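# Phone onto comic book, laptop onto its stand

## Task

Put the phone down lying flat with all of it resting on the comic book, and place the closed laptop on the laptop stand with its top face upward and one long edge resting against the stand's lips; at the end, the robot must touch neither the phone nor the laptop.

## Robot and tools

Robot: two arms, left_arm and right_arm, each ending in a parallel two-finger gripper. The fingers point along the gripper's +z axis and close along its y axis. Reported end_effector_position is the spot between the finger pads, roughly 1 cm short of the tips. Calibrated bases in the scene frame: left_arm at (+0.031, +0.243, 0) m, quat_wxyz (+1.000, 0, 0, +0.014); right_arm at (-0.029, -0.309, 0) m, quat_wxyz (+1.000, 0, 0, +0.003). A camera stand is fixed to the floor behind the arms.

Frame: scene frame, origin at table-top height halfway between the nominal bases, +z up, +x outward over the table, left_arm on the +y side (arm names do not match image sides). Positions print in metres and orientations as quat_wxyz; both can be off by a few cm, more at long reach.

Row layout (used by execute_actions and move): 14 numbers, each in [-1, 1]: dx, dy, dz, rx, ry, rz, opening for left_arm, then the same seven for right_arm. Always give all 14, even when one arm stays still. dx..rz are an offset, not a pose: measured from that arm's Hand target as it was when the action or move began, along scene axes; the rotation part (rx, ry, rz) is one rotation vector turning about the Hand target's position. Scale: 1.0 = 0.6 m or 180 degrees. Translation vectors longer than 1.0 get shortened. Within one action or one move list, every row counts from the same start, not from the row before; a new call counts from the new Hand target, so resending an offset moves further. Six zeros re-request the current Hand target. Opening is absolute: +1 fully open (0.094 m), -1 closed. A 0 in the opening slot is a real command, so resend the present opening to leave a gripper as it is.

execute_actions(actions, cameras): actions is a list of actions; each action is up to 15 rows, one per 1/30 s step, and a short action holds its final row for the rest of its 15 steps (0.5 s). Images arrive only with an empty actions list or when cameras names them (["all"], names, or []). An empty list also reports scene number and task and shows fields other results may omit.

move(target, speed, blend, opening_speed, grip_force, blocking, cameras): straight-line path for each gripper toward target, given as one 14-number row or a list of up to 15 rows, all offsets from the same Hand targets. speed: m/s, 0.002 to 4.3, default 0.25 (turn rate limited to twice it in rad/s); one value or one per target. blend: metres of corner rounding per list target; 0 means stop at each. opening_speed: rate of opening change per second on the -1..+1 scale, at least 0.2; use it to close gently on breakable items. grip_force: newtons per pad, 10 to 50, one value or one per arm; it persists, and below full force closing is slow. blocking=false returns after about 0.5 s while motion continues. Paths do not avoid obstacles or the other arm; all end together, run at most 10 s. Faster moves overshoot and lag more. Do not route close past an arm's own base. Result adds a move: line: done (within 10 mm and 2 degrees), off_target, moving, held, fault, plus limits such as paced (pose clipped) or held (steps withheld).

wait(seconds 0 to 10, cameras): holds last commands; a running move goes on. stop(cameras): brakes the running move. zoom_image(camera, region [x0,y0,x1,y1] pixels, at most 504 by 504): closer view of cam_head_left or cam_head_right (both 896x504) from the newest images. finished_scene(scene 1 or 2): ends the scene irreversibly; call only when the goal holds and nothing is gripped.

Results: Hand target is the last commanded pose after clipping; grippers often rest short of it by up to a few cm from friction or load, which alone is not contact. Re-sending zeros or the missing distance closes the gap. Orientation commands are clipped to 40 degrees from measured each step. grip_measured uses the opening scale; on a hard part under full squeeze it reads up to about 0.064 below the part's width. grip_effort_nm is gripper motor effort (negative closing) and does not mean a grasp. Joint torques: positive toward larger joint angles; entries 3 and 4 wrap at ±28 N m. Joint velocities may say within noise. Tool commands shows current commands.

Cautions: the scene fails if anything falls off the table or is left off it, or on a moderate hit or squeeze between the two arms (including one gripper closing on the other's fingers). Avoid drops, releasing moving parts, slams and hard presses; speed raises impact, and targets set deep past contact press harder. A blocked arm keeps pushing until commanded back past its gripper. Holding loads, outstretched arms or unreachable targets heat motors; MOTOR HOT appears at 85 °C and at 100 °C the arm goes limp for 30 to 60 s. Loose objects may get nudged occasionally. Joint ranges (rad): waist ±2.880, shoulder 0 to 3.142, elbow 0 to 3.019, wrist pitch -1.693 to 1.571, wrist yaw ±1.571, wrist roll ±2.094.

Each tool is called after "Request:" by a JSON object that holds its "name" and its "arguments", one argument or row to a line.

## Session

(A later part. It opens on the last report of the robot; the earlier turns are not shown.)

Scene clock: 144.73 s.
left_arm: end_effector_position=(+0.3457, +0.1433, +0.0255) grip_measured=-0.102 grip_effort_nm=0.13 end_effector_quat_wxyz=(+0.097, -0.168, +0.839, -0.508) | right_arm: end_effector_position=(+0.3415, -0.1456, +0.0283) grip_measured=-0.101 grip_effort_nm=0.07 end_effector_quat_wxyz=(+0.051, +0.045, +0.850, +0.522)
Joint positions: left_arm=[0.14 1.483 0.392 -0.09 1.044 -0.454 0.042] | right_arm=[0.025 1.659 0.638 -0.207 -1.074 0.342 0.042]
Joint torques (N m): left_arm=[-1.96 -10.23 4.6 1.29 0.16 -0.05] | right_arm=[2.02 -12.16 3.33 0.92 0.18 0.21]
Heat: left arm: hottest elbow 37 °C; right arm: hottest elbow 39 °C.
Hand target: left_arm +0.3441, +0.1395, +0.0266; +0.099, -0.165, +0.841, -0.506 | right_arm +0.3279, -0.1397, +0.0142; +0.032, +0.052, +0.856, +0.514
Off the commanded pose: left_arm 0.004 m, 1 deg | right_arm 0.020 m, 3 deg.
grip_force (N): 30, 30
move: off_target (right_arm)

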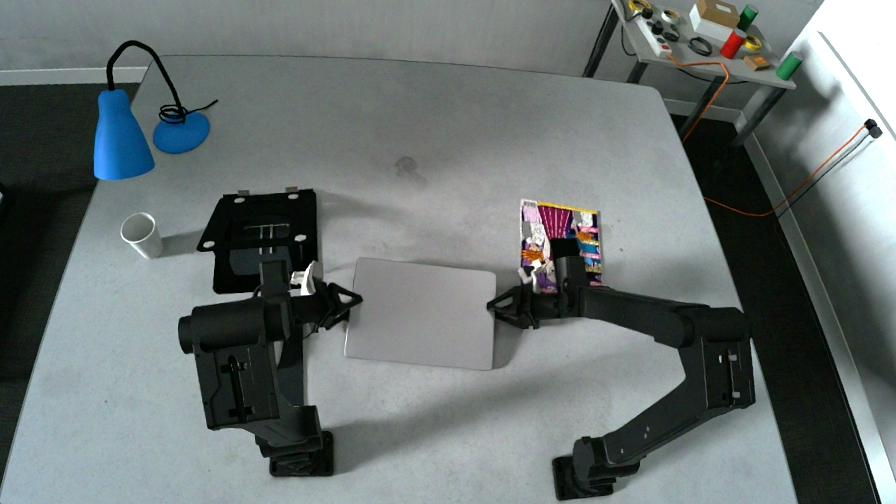

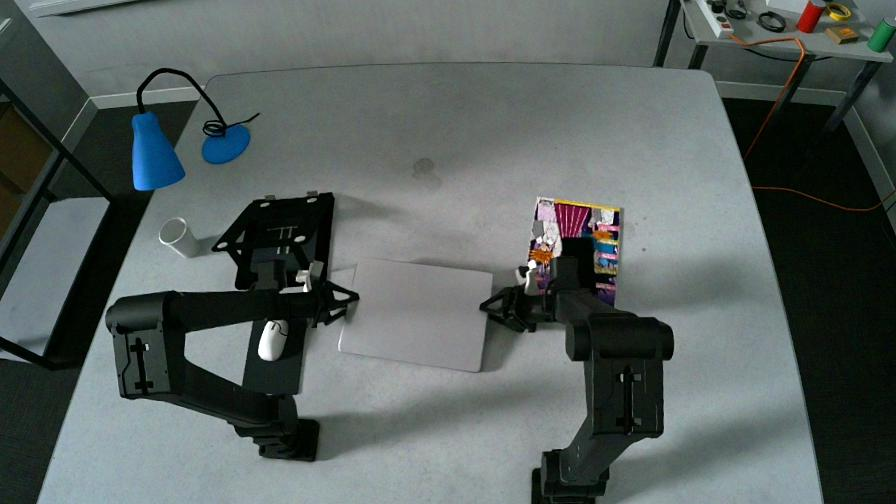

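Request:
{"name": "move", "arguments": {
  "target": [
    [0.002,-0.006,0.003,0,0,0,-0.1,0,0.006,0.0,0,0,0,-0.1],
    [0.002,-0.006,0.003,0,0,0,-0.95,0,0.006,0.0,0,0,0,-0.95]
  ],
  "speed": 0.08,
  "opening_speed": 0.5,
  "grip_force": 45,
  "cameras": []
}}

Request:
{"name": "move", "arguments": {
  "target": [0.025,0,0.36,0,0,0,-0.95,0.025,0,0.38,0,0,0,-0.95],
  "speed": 0.12,
  "cameras": ["cam_head_left","cam_head_right"]
}}

Request:
{"name": "zoom_image", "arguments": {
  "camera": "cam_head_left",
  "region": [290, 180, 540, 370]
}}

Scene clock: 152.33 s.
left_arm: end_effector_position=(+0.3502, +0.1394, +0.0311) grip_measured=-0.476 grip_effort_nm=-0.91 end_effector_quat_wxyz=(+0.105, -0.162, +0.839, -0.509) | right_arm: end_effector_position=(+0.3429, -0.1392, +0.0347) grip_measured=-0.594 grip_effort_nm=-0.95 end_effector_quat_wxyz=(+0.053, +0.044, +0.847, +0.527)
Joint positions: left_arm=[0.123 1.467 0.392 -0.06 1.04 -0.482 0.025] | right_arm=[0.041 1.644 0.634 -0.176 -1.077 0.381 0.019]
Joint torques (N m): left_arm=[-2.73 -9.29 4.93 0.92 0.1 -0.06] | right_arm=[1.67 -11.28 3.45 0.58 0.4 0.03]
Heat: left arm: hottest elbow 36 °C; right arm: hottest elbow 39 °C.
Hand target: left_arm +0.3453, +0.1358, +0.0284; +0.099, -0.165, +0.841, -0.506 | right_arm +0.3279, -0.1361, +0.0142; +0.032, +0.052, +0.856, +0.514
Off the commanded pose: left_arm 0.007 m, 1 deg | right_arm 0.026 m, 3 deg.
grip_force (N): 45, 45
move: off_target (right_arm); target 2's new opening was sent with right_arm's hand 0.021 m and 3 deg from that target
No camera images: "cameras" was empty.

Scene clock: 155.00 s.
left_arm: end_effector_position=(+0.3273, +0.1372, +0.1844) grip_measured=-0.524 grip_effort_nm=-0.91 end_effector_quat_wxyz=(+0.047, -0.203, +0.844, -0.495) | right_arm: end_effector_position=(+0.3185, -0.1423, +0.1947) grip_measured=-0.594 grip_effort_nm=-0.95 end_effector_quat_wxyz=(-0.025, +0.108, +0.856, +0.505)
Joint positions: left_arm=[0.119 1.001 0.617 -0.888 1.013 -0.491 0.022] | right_arm=[0.043 1.268 0.835 -0.923 -1.046 0.423 0.019]
Joint torques (N m): left_arm=[-2.61 -8.82 20.97 0.43 1.09 -0.04] | right_arm=[1.26 -13.92 14.57 0.29 -0.7 -0.33]
Heat: left arm: hottest elbow 37 °C; right arm: hottest elbow 39 °C.
Hand target: left_arm +0.3602, +0.1359, +0.2443; +0.099, -0.165, +0.841, -0.506 | right_arm +0.3429, -0.1360, +0.2422; +0.032, +0.052, +0.856, +0.514
Off the commanded pose: left_arm 0.068 m, 8 deg | right_arm 0.054 m, 9 deg.
grip_force (N): 45, 45
move: off_target (left_arm, right_arm)

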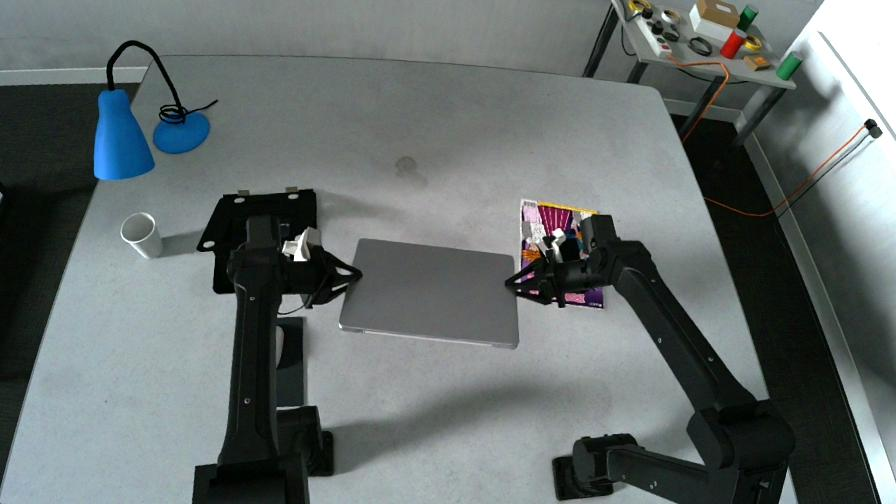

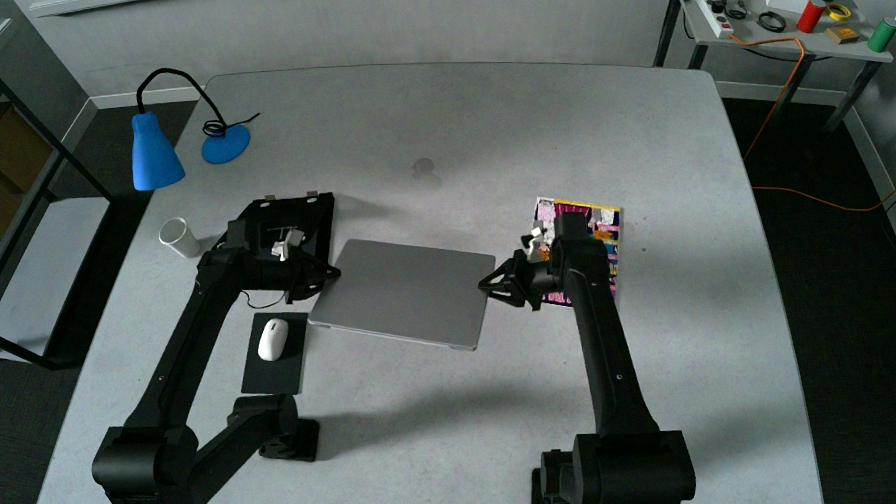

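Scaled by 2.016.

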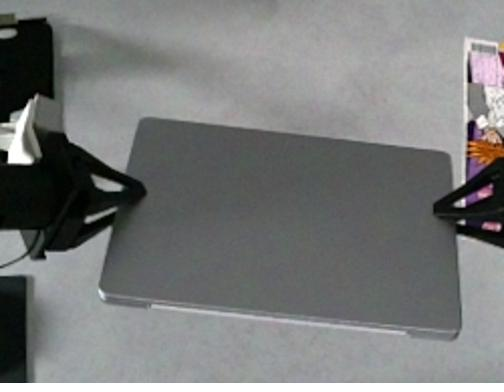

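Request:
{"name": "zoom_image", "arguments": {
  "camera": "cam_head_left",
  "region": [180, 170, 340, 310]
}}

Scaled by 3.150.

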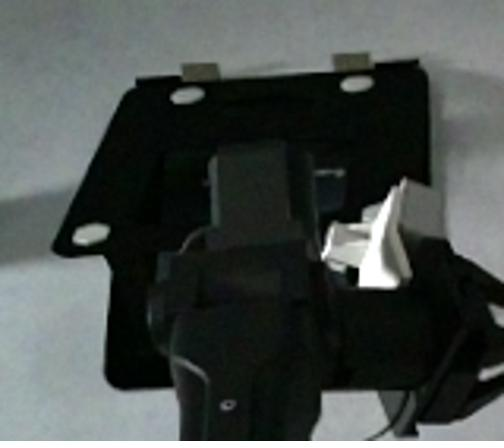

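Request:
{"name": "move", "arguments": {
  "target": [0.177,0.417,0.035,0,0,0.055,-0.95,0.257,0.417,0.015,0,0,0.055,-0.95],
  "speed": 0.13,
  "cameras": ["cam_head_left","cam_head_right"]
}}

Request:
{"name": "zoom_image", "arguments": {
  "camera": "cam_head_left",
  "region": [100, 130, 420, 320]
}}

Scene clock: 173.67 s.
left_arm: end_effector_position=(+0.4426, +0.3679, +0.2107) grip_measured=-0.541 grip_effort_nm=-0.91 end_effector_quat_wxyz=(+0.092, -0.259, +0.819, -0.504) | right_arm: end_effector_position=(+0.4803, +0.0946, +0.2178) grip_measured=-0.595 grip_effort_nm=-0.95 end_effector_quat_wxyz=(-0.047, +0.016, +0.862, +0.505)
Joint positions: left_arm=[0.626 1.589 1.202 -1.484 1.051 0.217 0.022] | right_arm=[0.447 1.802 1.484 -0.666 -0.949 0.797 0.019]
Joint torques (N m): left_arm=[-0.62 -17.61 19.41 -1.14 1.35 -0.03] | right_arm=[1.67 -21.19 15.47 0.62 -0.03 -0.23]
Motor temperatures (°C): left_arm=[22 26 45 23 29 23 28] | right_arm=[26 38 45 25 25 24 26]
Heat: left arm: hottest elbow 45 °C; right arm: hottest elbow 45 °C.
Hand target: left_arm +0.4665, +0.3860, +0.2653; +0.142, -0.237, +0.823, -0.496 | right_arm +0.4971, +0.1141, +0.2511; -0.013, -0.022, +0.857, +0.515
Off the commanded pose: left_arm 0.062 m, 6 deg | right_arm 0.042 m, 6 deg.
grip_force (N): 45, 45
move: off_target (left_arm, right_arm)

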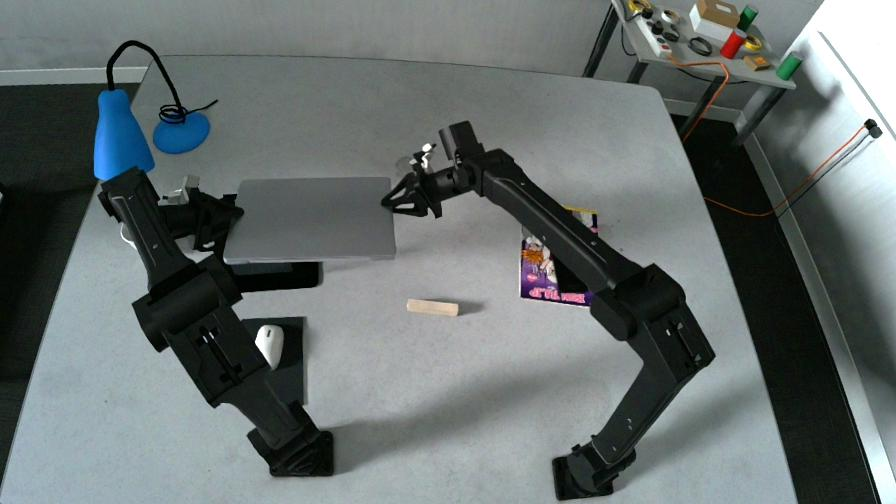

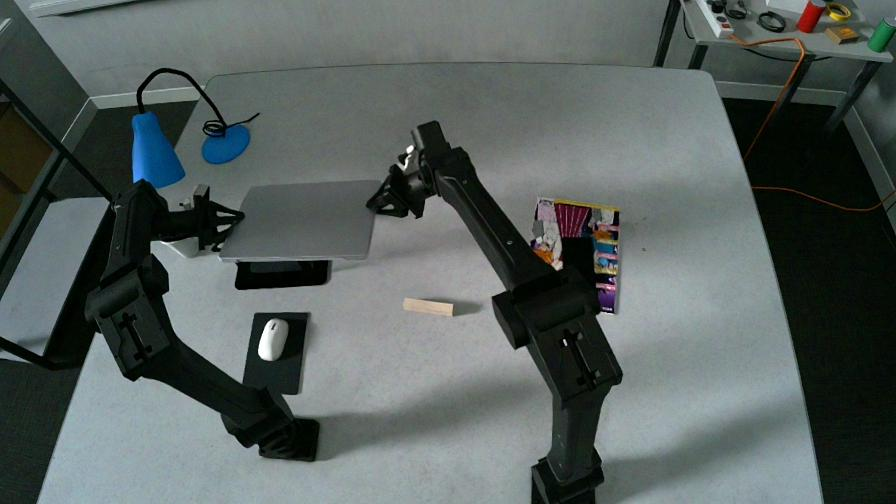

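Scaled by 1.575.

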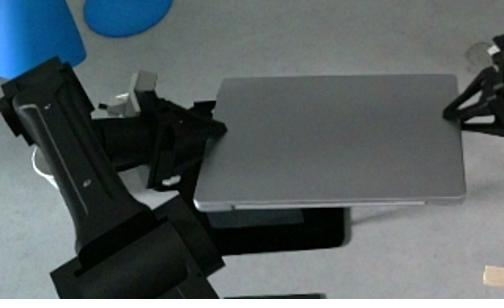

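Request:
{"name": "move", "arguments": {
  "target": [0.088,0.195,-0.045,0,0.02,0.009,-0.95,0.1,0.195,-0.04,0,0.02,0.009,-0.95],
  "speed": 0.1,
  "cameras": ["cam_head_left","cam_head_right"]
}}

Request:
{"name": "zoom_image", "arguments": {
  "camera": "cam_head_left",
  "region": [80, 110, 400, 320]
}}

Request:
{"name": "zoom_image", "arguments": {
  "camera": "cam_head_right",
  "region": [80, 110, 400, 320]
}}

Scene clock: 181.00 s.
left_arm: end_effector_position=(+0.5005, +0.4818, +0.1767) grip_measured=-0.542 grip_effort_nm=-0.91 end_effector_quat_wxyz=(+0.077, -0.286, +0.815, -0.498) | right_arm: end_effector_position=(+0.5441, +0.2111, +0.1893) grip_measured=-0.595 grip_effort_nm=-0.95 end_effector_quat_wxyz=(-0.082, +0.020, +0.862, +0.499)
Joint positions: left_arm=[0.724 1.928 1.575 -1.647 1 0.315 0.021] | right_arm=[0.552 2.138 1.929 -0.733 -0.923 0.925 0.019]
Joint torques (N m): left_arm=[-0.15 -23.82 18.7 -1.58 1.08 0] | right_arm=[1.44 -27.05 16.16 0.77 -0.13 -0.23]
Heat: left arm: hottest elbow 46 °C; right arm: hottest elbow 48 °C.
Hand target: left_arm +0.5192, +0.5031, +0.2383; +0.123, -0.264, +0.824, -0.486 | right_arm +0.5572, +0.2311, +0.2272; -0.046, -0.018, +0.856, +0.515
Off the commanded pose: left_arm 0.068 m, 6 deg | right_arm 0.045 m, 6 deg.
joint sent to its limit (left arm) — joint 4 (wrist pitch), lower limit. The joint targets are off in position, not in orientation.
grip_force (N): 45, 45
move: off_target (left_arm, right_arm)

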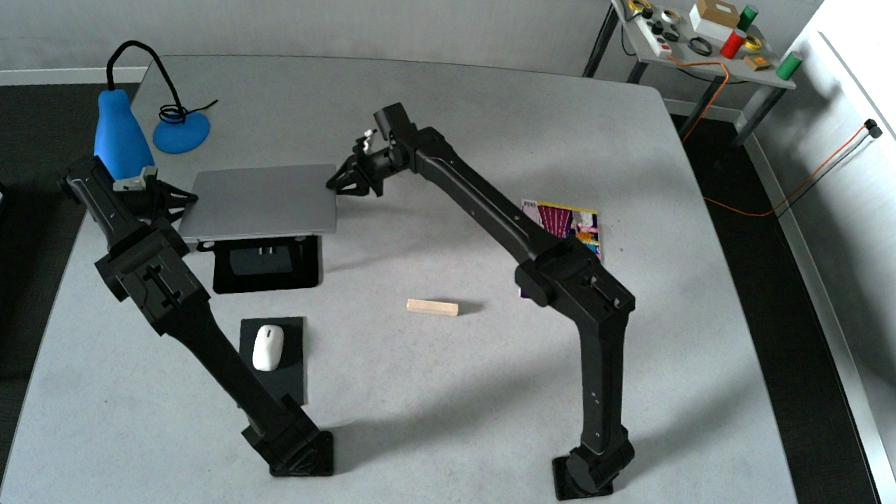

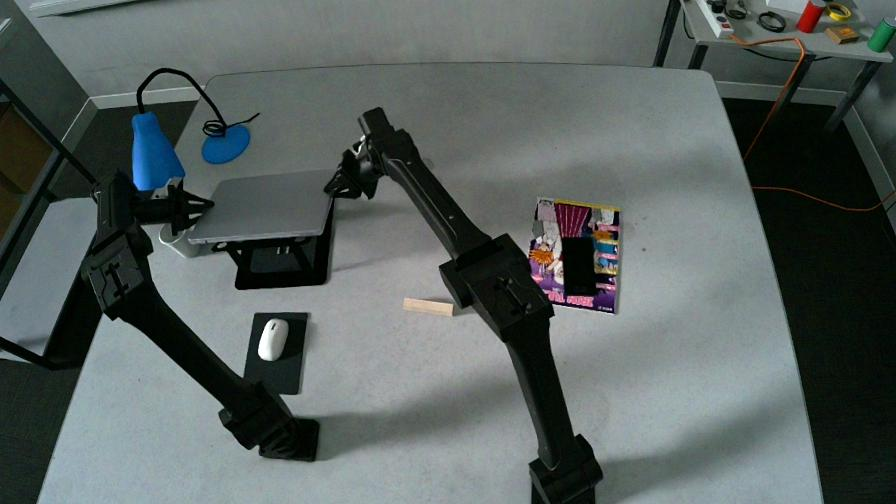

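Scaled by 1.575.

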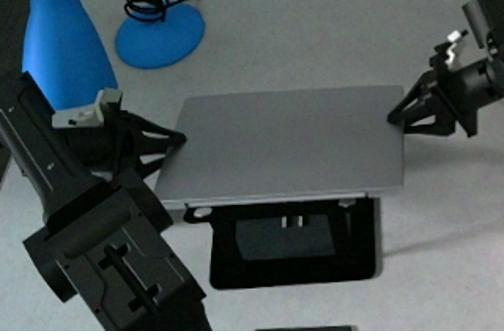

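Scaled by 1.575.

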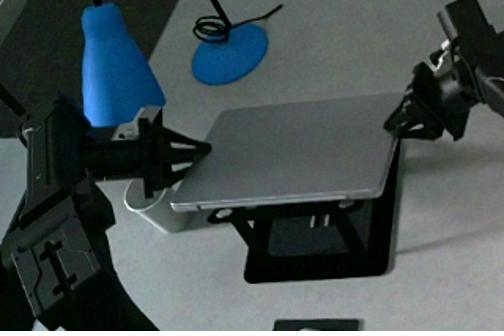

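Request:
{"name": "move", "arguments": {
  "target": [0.015,0.0,-0.09,0,0.055,0,-0.95,0.015,0.0,-0.1,0,0.055,0,-0.95],
  "speed": 0.08,
  "cameras": ["cam_head_left","cam_head_right"]
}}

Request:
{"name": "zoom_image", "arguments": {
  "camera": "cam_head_left",
  "region": [80, 110, 400, 320]
}}

Request:
{"name": "zoom_image", "arguments": {
  "camera": "cam_head_right",
  "region": [80, 110, 400, 320]
}}

Scene clock: 197.00 s.
left_arm: end_effector_position=(+0.4997, +0.4907, +0.1271) grip_measured=-0.544 grip_effort_nm=-0.91 end_effector_quat_wxyz=(+0.006, -0.326, +0.816, -0.478) | right_arm: end_effector_position=(+0.5442, +0.2202, +0.1313) grip_measured=-0.595 grip_effort_nm=-0.95 end_effector_quat_wxyz=(-0.154, +0.056, +0.853, +0.496)
Joint positions: left_arm=[0.72 2.024 1.608 -1.647 0.906 0.231 0.021] | right_arm=[0.552 2.251 1.965 -0.739 -1 0.993 0.019]
Joint torques (N m): left_arm=[-2.9 -24.35 17.91 -1.31 0.87 -0.11] | right_arm=[0.44 -28.57 15.72 0.53 -0.34 -0.11]
Motor temperatures (°C): left_arm=[22 28 46 24 29 23 28] | right_arm=[26 43 52 25 24 24 27]
Heat: left arm: hottest elbow 46 °C; right arm: hottest elbow 52 °C.
Hand target: left_arm +0.5282, +0.5030, +0.1844; +0.052, -0.305, +0.832, -0.461 | right_arm +0.5662, +0.2311, +0.1673; -0.120, +0.027, +0.849, +0.515
Off the commanded pose: left_arm 0.065 m, 6 deg | right_arm 0.044 m, 6 deg.
grip_force (N): 45, 45
move: off_target (left_arm, right_arm)

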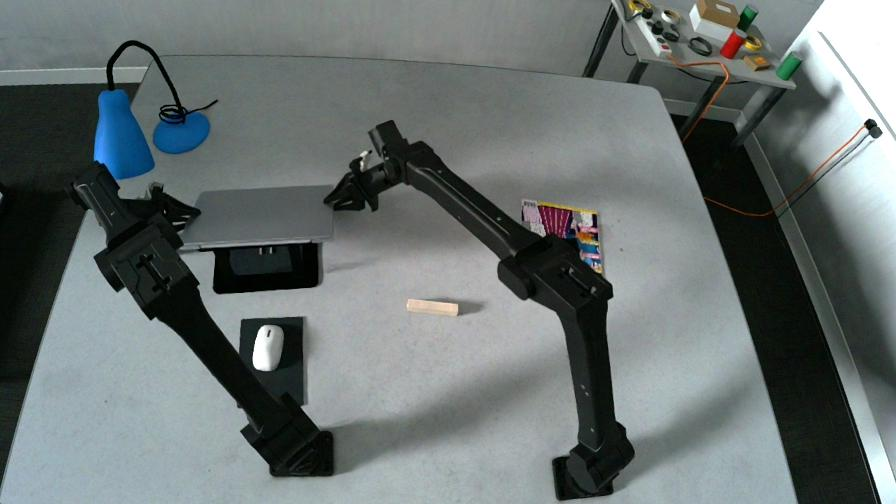

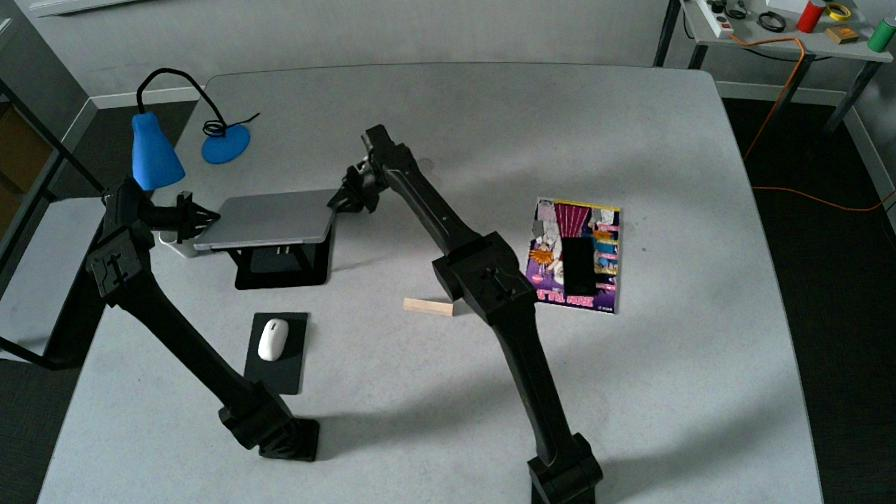

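Scaled by 1.575.

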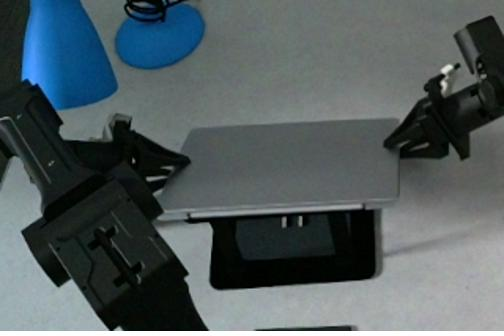

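Scaled by 1.575.

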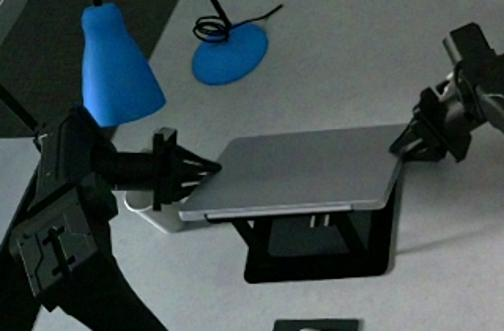

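Request:
{"name": "move", "arguments": {
  "target": [0.042,0.0,-0.06,0,0.02,0.011,-0.95,0.058,0.0,-0.065,0,0.02,0.011,-0.95],
  "speed": 0.06,
  "cameras": ["cam_head_left","cam_head_right"]
}}

Request:
{"name": "zoom_image", "arguments": {
  "camera": "cam_head_left",
  "region": [140, 150, 360, 310]
}}

Request:
{"name": "zoom_image", "arguments": {
  "camera": "cam_head_right",
  "region": [140, 150, 360, 310]
}}

Scene clock: 207.47 s.
left_arm: end_effector_position=(+0.5214, +0.4909, +0.0944) grip_measured=-0.552 grip_effort_nm=-0.91 end_effector_quat_wxyz=(-0.016, -0.359, +0.809, -0.465) | right_arm: end_effector_position=(+0.5773, +0.2234, +0.0935) grip_measured=-0.594 grip_effort_nm=-0.95 end_effector_quat_wxyz=(-0.194, +0.063, +0.847, +0.491)
Joint positions: left_arm=[0.689 2.087 1.636 -1.565 0.892 0.099 0.021] | right_arm=[0.527 2.436 2.208 -0.911 -1.061 0.936 0.019]
Joint torques (N m): left_arm=[-2.73 -24.82 17.42 -0.77 0.76 -0.09] | right_arm=[0.09 -30.27 15.8 0.42 -0.39 -0.24]
Heat: left arm: hottest elbow 46 °C; right arm: hottest elbow 53 °C.
Hand target: left_arm +0.5535, +0.5030, +0.1484; +0.034, -0.333, +0.828, -0.450 | right_arm +0.6009, +0.2312, +0.1284; -0.156, +0.028, +0.845, +0.511
Off the commanded pose: left_arm 0.064 m, 7 deg | right_arm 0.043 m, 6 deg.
grip_force (N): 45, 45
move: off_target (left_arm, right_arm)

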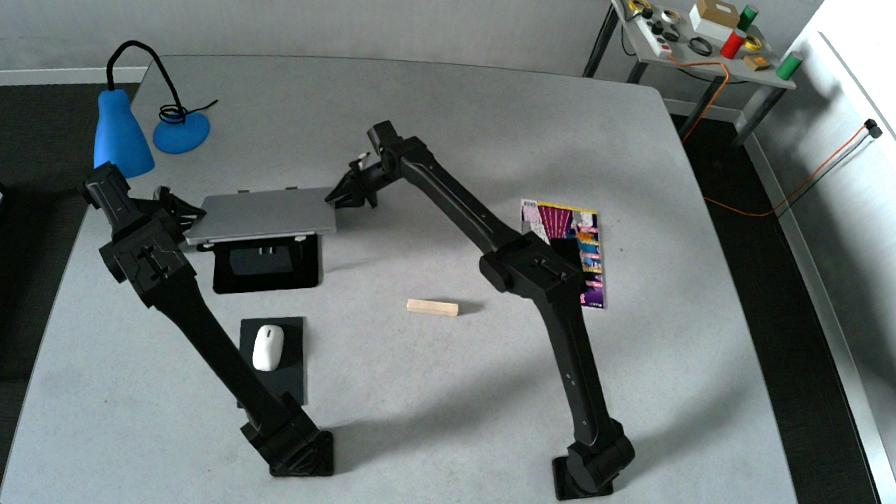

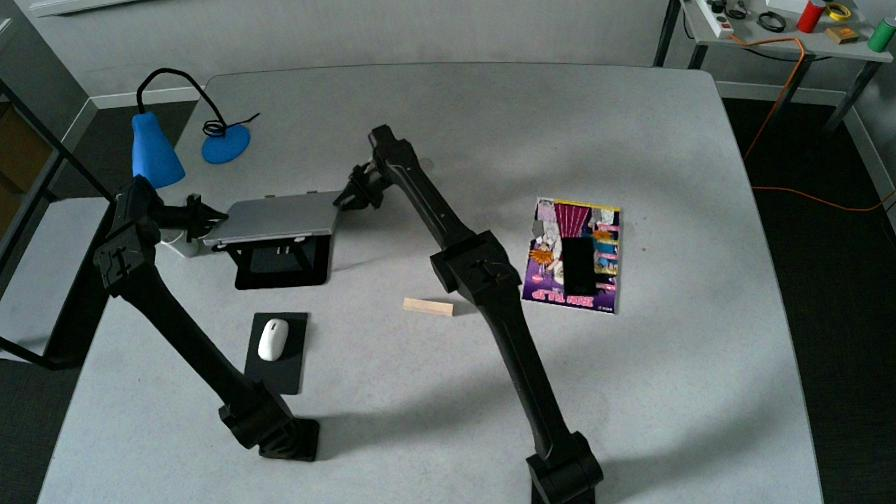

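Scaled by 2.291.

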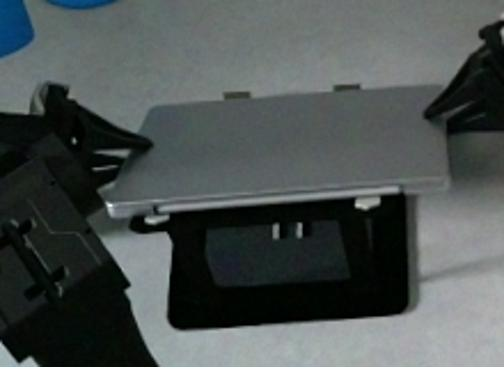

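Scaled by 2.291.

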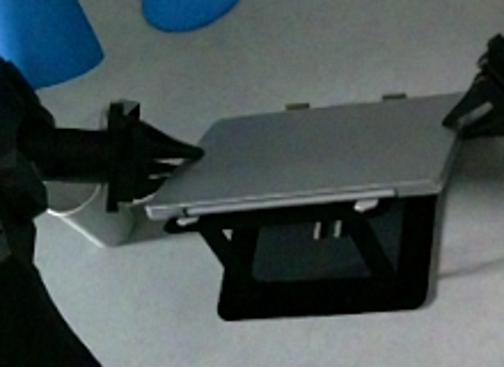

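Request:
{"name": "move", "arguments": {
  "target": [0.02,0.0,-0.055,0,0.01,0,-0.95,0.02,0.01,-0.045,0,0.01,0,-0.95],
  "speed": 0.05,
  "cameras": ["cam_head_left","cam_head_right"]
}}

Request:
{"name": "zoom_image", "arguments": {
  "camera": "cam_head_left",
  "region": [140, 150, 360, 310]
}}

Request:
{"name": "zoom_image", "arguments": {
  "camera": "cam_head_right",
  "region": [140, 150, 360, 310]
}}

Scene clock: 212.30 s.
left_arm: end_effector_position=(+0.5302, +0.4953, +0.0857) grip_measured=-0.552 grip_effort_nm=-0.91 end_effector_quat_wxyz=(-0.009, -0.367, +0.810, -0.457) | right_arm: end_effector_position=(+0.5927, +0.2301, +0.0806) grip_measured=-0.594 grip_effort_nm=-0.95 end_effector_quat_wxyz=(-0.198, +0.060, +0.842, +0.497)
Joint positions: left_arm=[0.684 2.1 1.645 -1.516 0.886 0.054 0.021] | right_arm=[0.522 2.518 2.321 -0.943 -1.082 0.932 0.019]
Joint torques (N m): left_arm=[-3.02 -20.89 18.14 -0.79 0.47 0.01] | right_arm=[0.21 -29.8 15.62 0.62 -0.23 -0.13]
Motor temperatures (°C): left_arm=[22 29 46 24 29 23 29] | right_arm=[26 45 55 25 25 24 27]
Heat: left arm: hottest elbow 46 °C; right arm: hottest elbow 55 °C.
Hand target: left_arm +0.5655, +0.5029, +0.1154; +0.021, -0.340, +0.828, -0.445 | right_arm +0.6127, +0.2372, +0.1013; -0.169, +0.036, +0.842, +0.511
Off the commanded pose: left_arm 0.047 m, 5 deg | right_arm 0.030 m, 5 deg.
grip_force (N): 45, 45
move: off_target (left_arm, right_arm)

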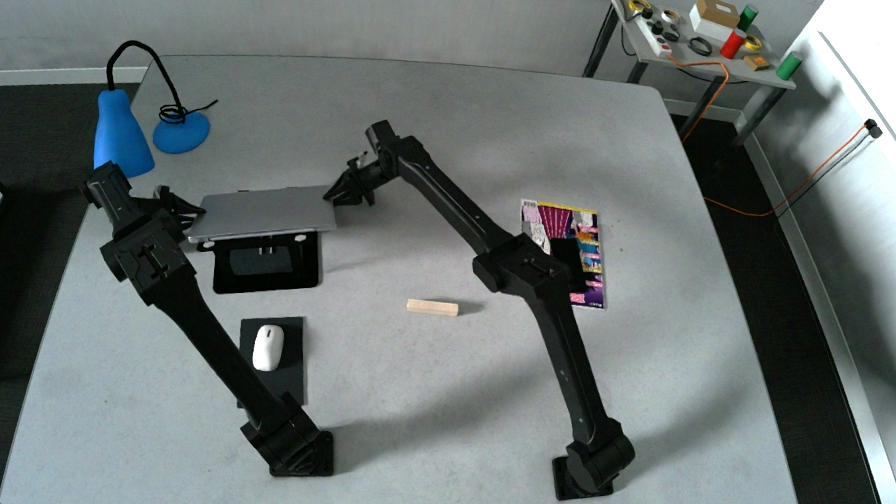

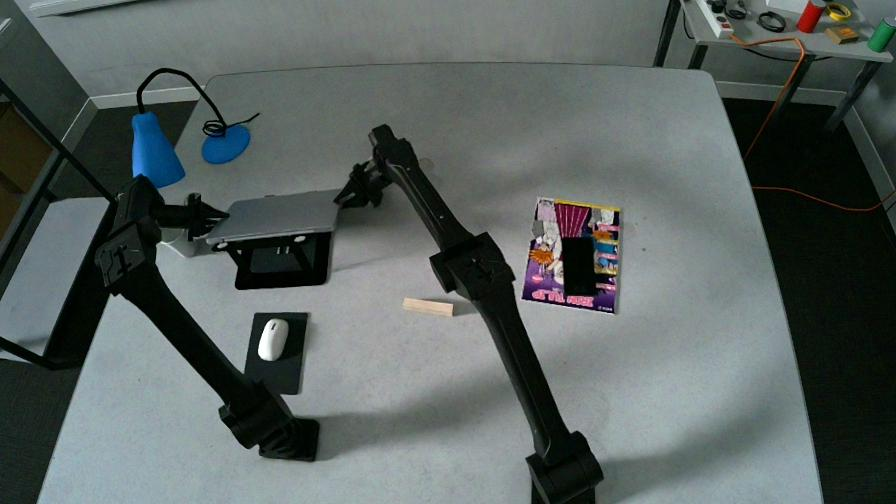

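Scaled by 2.291.

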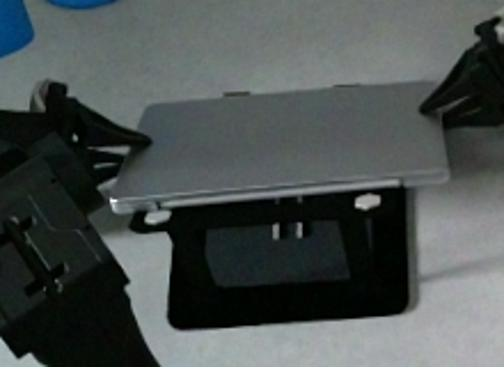

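Scaled by 2.291.

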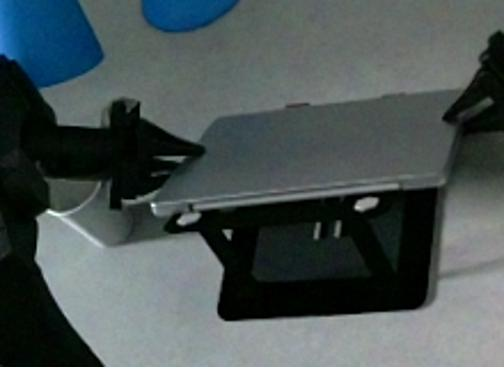

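Request:
{"name": "move", "arguments": {
  "target": [0.035,0.0,-0.03,0,0,-0.006,-0.95,0.008,0.0,-0.03,0,0,-0.006,-0.95],
  "speed": 0.05,
  "cameras": ["cam_head_left","cam_head_right"]
}}

Request:
{"name": "zoom_image", "arguments": {
  "camera": "cam_head_left",
  "region": [140, 150, 360, 310]
}}

Request:
{"name": "zoom_image", "arguments": {
  "camera": "cam_head_right",
  "region": [140, 150, 360, 310]
}}

Scene clock: 217.33 s.
left_arm: end_effector_position=(+0.5368, +0.5009, +0.0864) grip_measured=-0.555 grip_effort_nm=-0.91 end_effector_quat_wxyz=(+0.000, -0.365, +0.814, -0.452) | right_arm: end_effector_position=(+0.5969, +0.2325, +0.0772) grip_measured=-0.594 grip_effort_nm=-0.95 end_effector_quat_wxyz=(-0.193, +0.061, +0.841, +0.502)
Joint positions: left_arm=[0.683 2.107 1.665 -1.501 0.884 0.046 0.021] | right_arm=[0.522 2.525 2.321 -0.906 -1.081 0.953 0.019]
Joint torques (N m): left_arm=[-4.72 -17.03 20.89 -0.57 0.62 0] | right_arm=[0.03 -29.16 14.63 1.16 0.01 -0.04]
Motor temperatures (°C): left_arm=[22 29 47 24 29 23 29] | right_arm=[26 45 56 25 24 24 27]
Heat: left arm: hottest elbow 47 °C; right arm: hottest elbow 56 °C.
Hand target: left_arm +0.5865, +0.5030, +0.0973; +0.016, -0.333, +0.831, -0.445 | right_arm +0.6176, +0.2372, +0.0832; -0.164, +0.044, +0.842, +0.512
Off the commanded pose: left_arm 0.051 m, 5 deg | right_arm 0.022 m, 4 deg.
grip_force (N): 45, 45
move: off_target (left_arm, right_arm)

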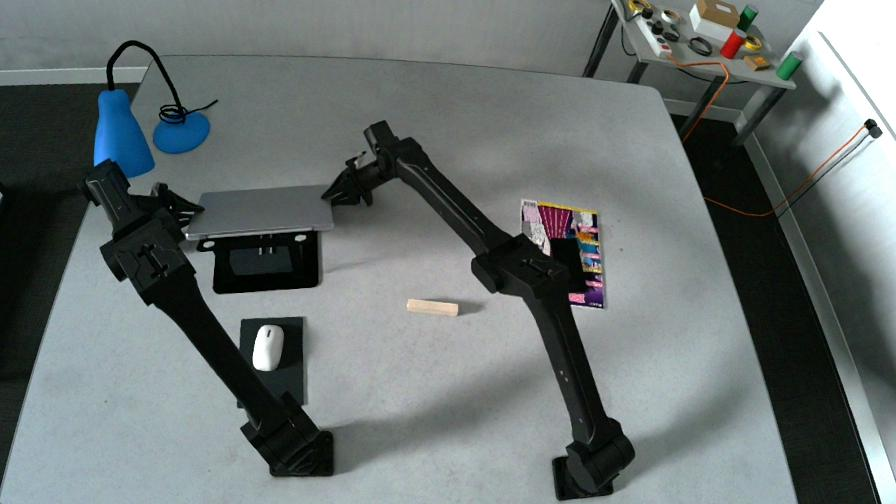

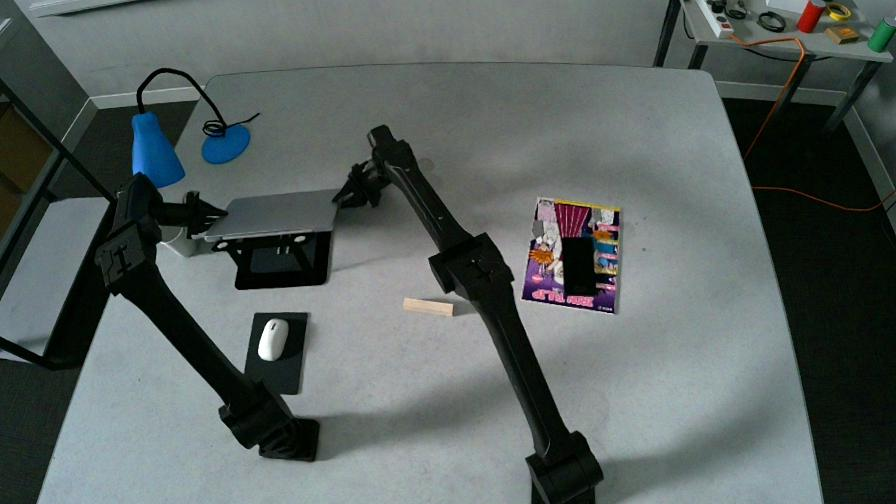

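Scaled by 2.291.

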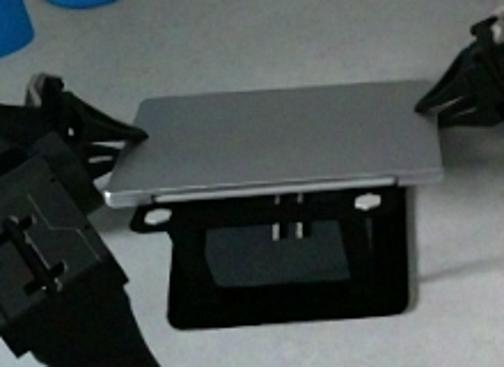

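Scaled by 2.291.

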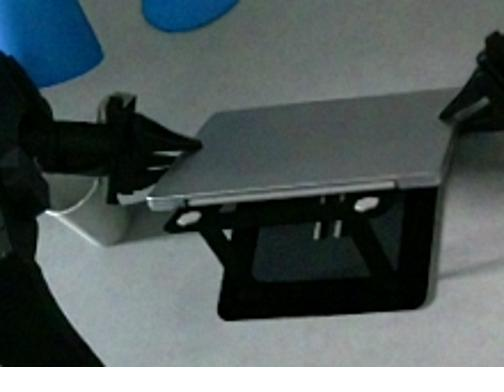

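Request:
{"name": "move", "arguments": {
  "target": [0.01,0.0,-0.01,0,0,0,-0.95,0.035,0.0,-0.015,0,0,0,-0.95],
  "speed": 0.05,
  "cameras": ["cam_head_left"]
}}

Request:
{"name": "zoom_image", "arguments": {
  "camera": "cam_head_left",
  "region": [140, 150, 360, 310]
}}

Scene clock: 224.37 s.
left_arm: end_effector_position=(+0.5406, +0.5040, +0.0861) grip_measured=-0.557 grip_effort_nm=-0.92 end_effector_quat_wxyz=(+0.004, -0.370, +0.813, -0.449) | right_arm: end_effector_position=(+0.6123, +0.2391, +0.0722) grip_measured=-0.594 grip_effort_nm=-0.95 end_effector_quat_wxyz=(-0.195, +0.056, +0.838, +0.506)
Joint positions: left_arm=[0.682 2.109 1.672 -1.485 0.882 0.024 0.021] | right_arm=[0.519 2.616 2.481 -0.981 -1.095 0.936 0.019]
Joint torques (N m): left_arm=[-5.42 -15.74 21.49 -0.76 0.74 0.12] | right_arm=[-0.56 -29.39 15.47 1.02 0.31 -0.01]
Motor temperatures (°C): left_arm=[22 30 48 24 28 23 29] | right_arm=[26 46 57 25 24 24 27]
Heat: left arm: hottest elbow 48 °C; right arm: hottest elbow 57 °C.
Hand target: left_arm +0.5925, +0.5029, +0.0913; +0.017, -0.333, +0.831, -0.445 | right_arm +0.6386, +0.2372, +0.0741; -0.164, +0.044, +0.842, +0.512
Off the commanded pose: left_arm 0.052 m, 5 deg | right_arm 0.026 m, 4 deg.
grip_force (N): 45, 45
move: off_target (left_arm, right_arm)
Images, in order (width x height): cam_head_left 896x504.

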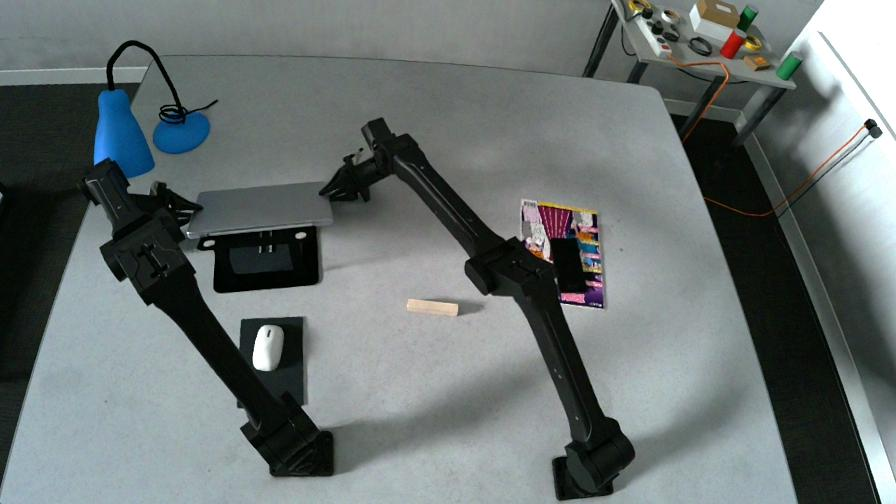

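Scaled by 2.291.

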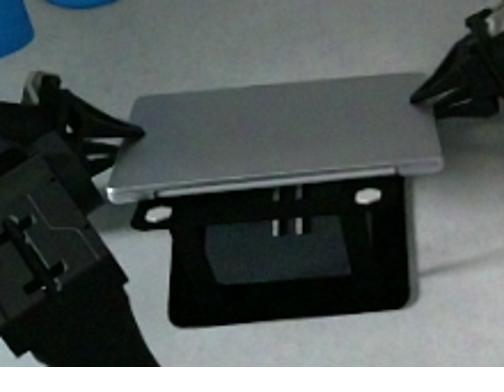

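Request:
{"name": "move", "arguments": {
  "target": [0.04,0.0,0.02,0,0,-0.008,-0.95,-0.02,0.0,0.0,0,0,-0.008,-0.95],
  "speed": 0.05,
  "cameras": ["cam_head_left"]
}}

Request:
{"name": "zoom_image", "arguments": {
  "camera": "cam_head_left",
  "region": [140, 150, 360, 310]
}}

Scene clock: 228.47 s.
left_arm: end_effector_position=(+0.5413, +0.5035, +0.0876) grip_measured=-0.557 grip_effort_nm=-0.91 end_effector_quat_wxyz=(-0.001, -0.376, +0.809, -0.451) | right_arm: end_effector_position=(+0.6158, +0.2405, +0.0705) grip_measured=-0.594 grip_effort_nm=-0.95 end_effector_quat_wxyz=(-0.185, +0.056, +0.837, +0.512)
Joint positions: left_arm=[0.682 2.11 1.676 -1.493 0.886 0.011 0.021] | right_arm=[0.519 2.605 2.449 -0.917 -1.088 0.964 0.019]
Joint torques (N m): left_arm=[-7.88 -15.03 27.33 -1.81 0.67 0.1] | right_arm=[0.15 -33.79 8.73 2.18 0.58 0.09]
Motor temperatures (°C): left_arm=[22 29 50 24 28 23 29] | right_arm=[26 46 56 25 24 24 27]
Heat: left arm: hottest elbow 50 °C; right arm: hottest elbow 56 °C.
Hand target: left_arm +0.6165, +0.5029, +0.1033; +0.011, -0.322, +0.835, -0.446 | right_arm +0.6265, +0.2373, +0.0742; -0.158, +0.055, +0.841, +0.514
Off the commanded pose: left_arm 0.077 m, 7 deg | right_arm 0.012 m, 3 deg.
grip_force (N): 45, 45
move: off_target (left_arm, right_arm)
Images, in order (width x height): cam_head_left 896x504.

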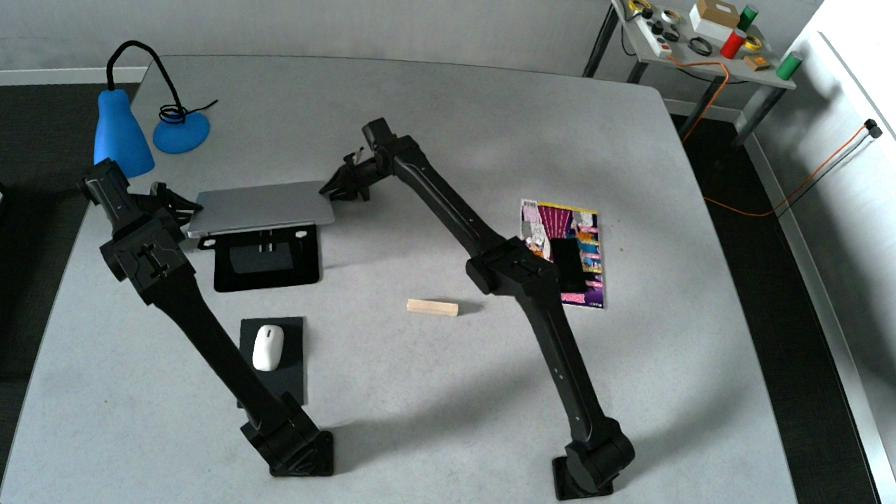

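Scaled by 2.291.

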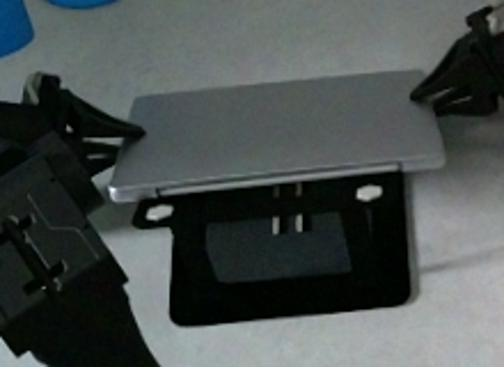

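Request:
{"name": "move", "arguments": {
  "target": [
    [-0.115,0.0,-0.012,0,0,0,-0.95,-0.015,0.0,0.0,0,0,0,-0.95],
    [-0.115,0.0,-0.012,0,0,0,-0.25,-0.015,0.0,0.0,0,0,0,-0.3]
  ],
  "speed": 0.06,
  "opening_speed": 0.3,
  "cameras": ["cam_head_left","cam_head_right"]
}}

Request:
{"name": "zoom_image", "arguments": {
  "camera": "cam_head_left",
  "region": [140, 150, 360, 310]
}}

Request:
{"name": "zoom_image", "arguments": {
  "camera": "cam_head_right",
  "region": [140, 150, 360, 310]
}}

Scene clock: 240.20 s.
left_arm: end_effector_position=(+0.5312, +0.5004, +0.0885) grip_measured=-0.253 grip_effort_nm=0.13 end_effector_quat_wxyz=(+0.000, -0.337, +0.828, -0.448) | right_arm: end_effector_position=(+0.6176, +0.2384, +0.0708) grip_measured=-0.301 grip_effort_nm=0.07 end_effector_quat_wxyz=(-0.164, +0.059, +0.841, +0.512)
Joint positions: left_arm=[0.684 2.109 1.676 -1.543 0.862 0.127 0.035] | right_arm=[0.519 2.566 2.377 -0.841 -1.056 0.985 0.033]
Joint torques (N m): left_arm=[-2.2 -20.42 13.6 -0.72 0.56 0.21] | right_arm=[0.5 -33.73 8.1 1.35 -0.37 0.02]
Heat: left arm: hottest elbow 53 °C; right arm: hottest elbow 54 °C.
Hand target: left_arm +0.5475, +0.5031, +0.0962; +0.011, -0.322, +0.835, -0.445 | right_arm +0.6175, +0.2373, +0.0742; -0.158, +0.055, +0.841, +0.514
Off the commanded pose: left_arm 0.018 m, 2 deg | right_arm 0.004 m, 1 deg.
grip_force (N): 45, 45
move: off_target (left_arm); target 2's new opening was sent with left_arm's hand 0.013 m and 4 deg from that target

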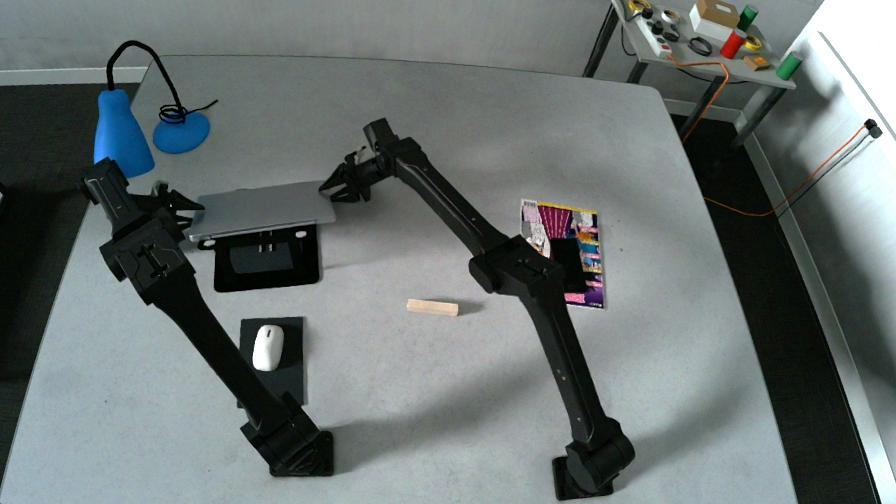

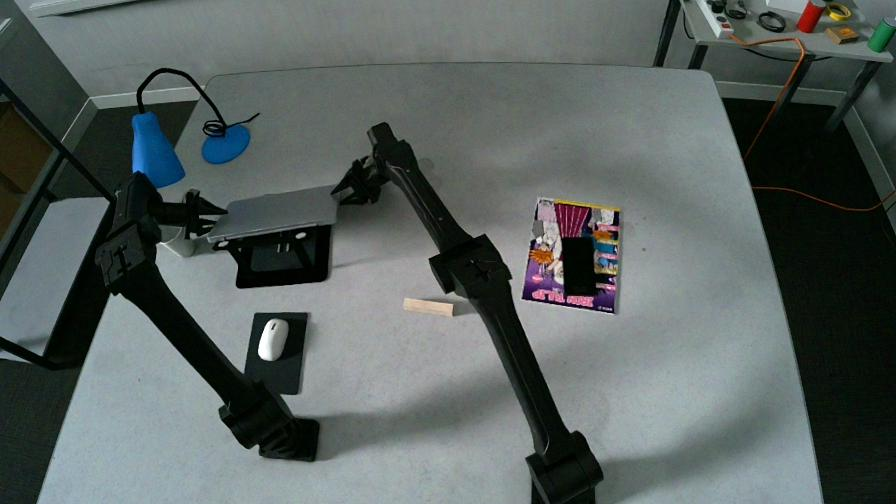

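Scaled by 2.291.

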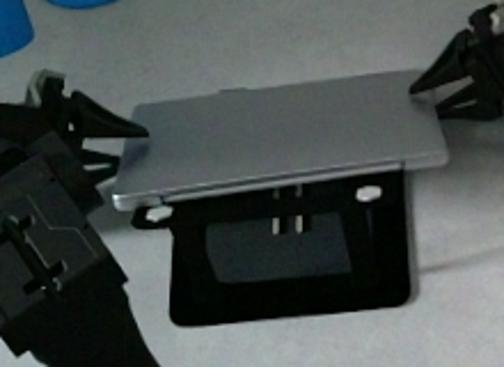

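Scaled by 2.291.

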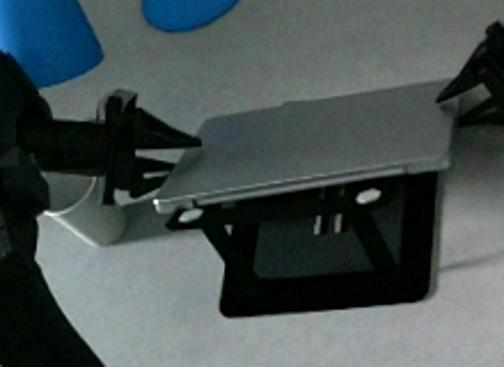

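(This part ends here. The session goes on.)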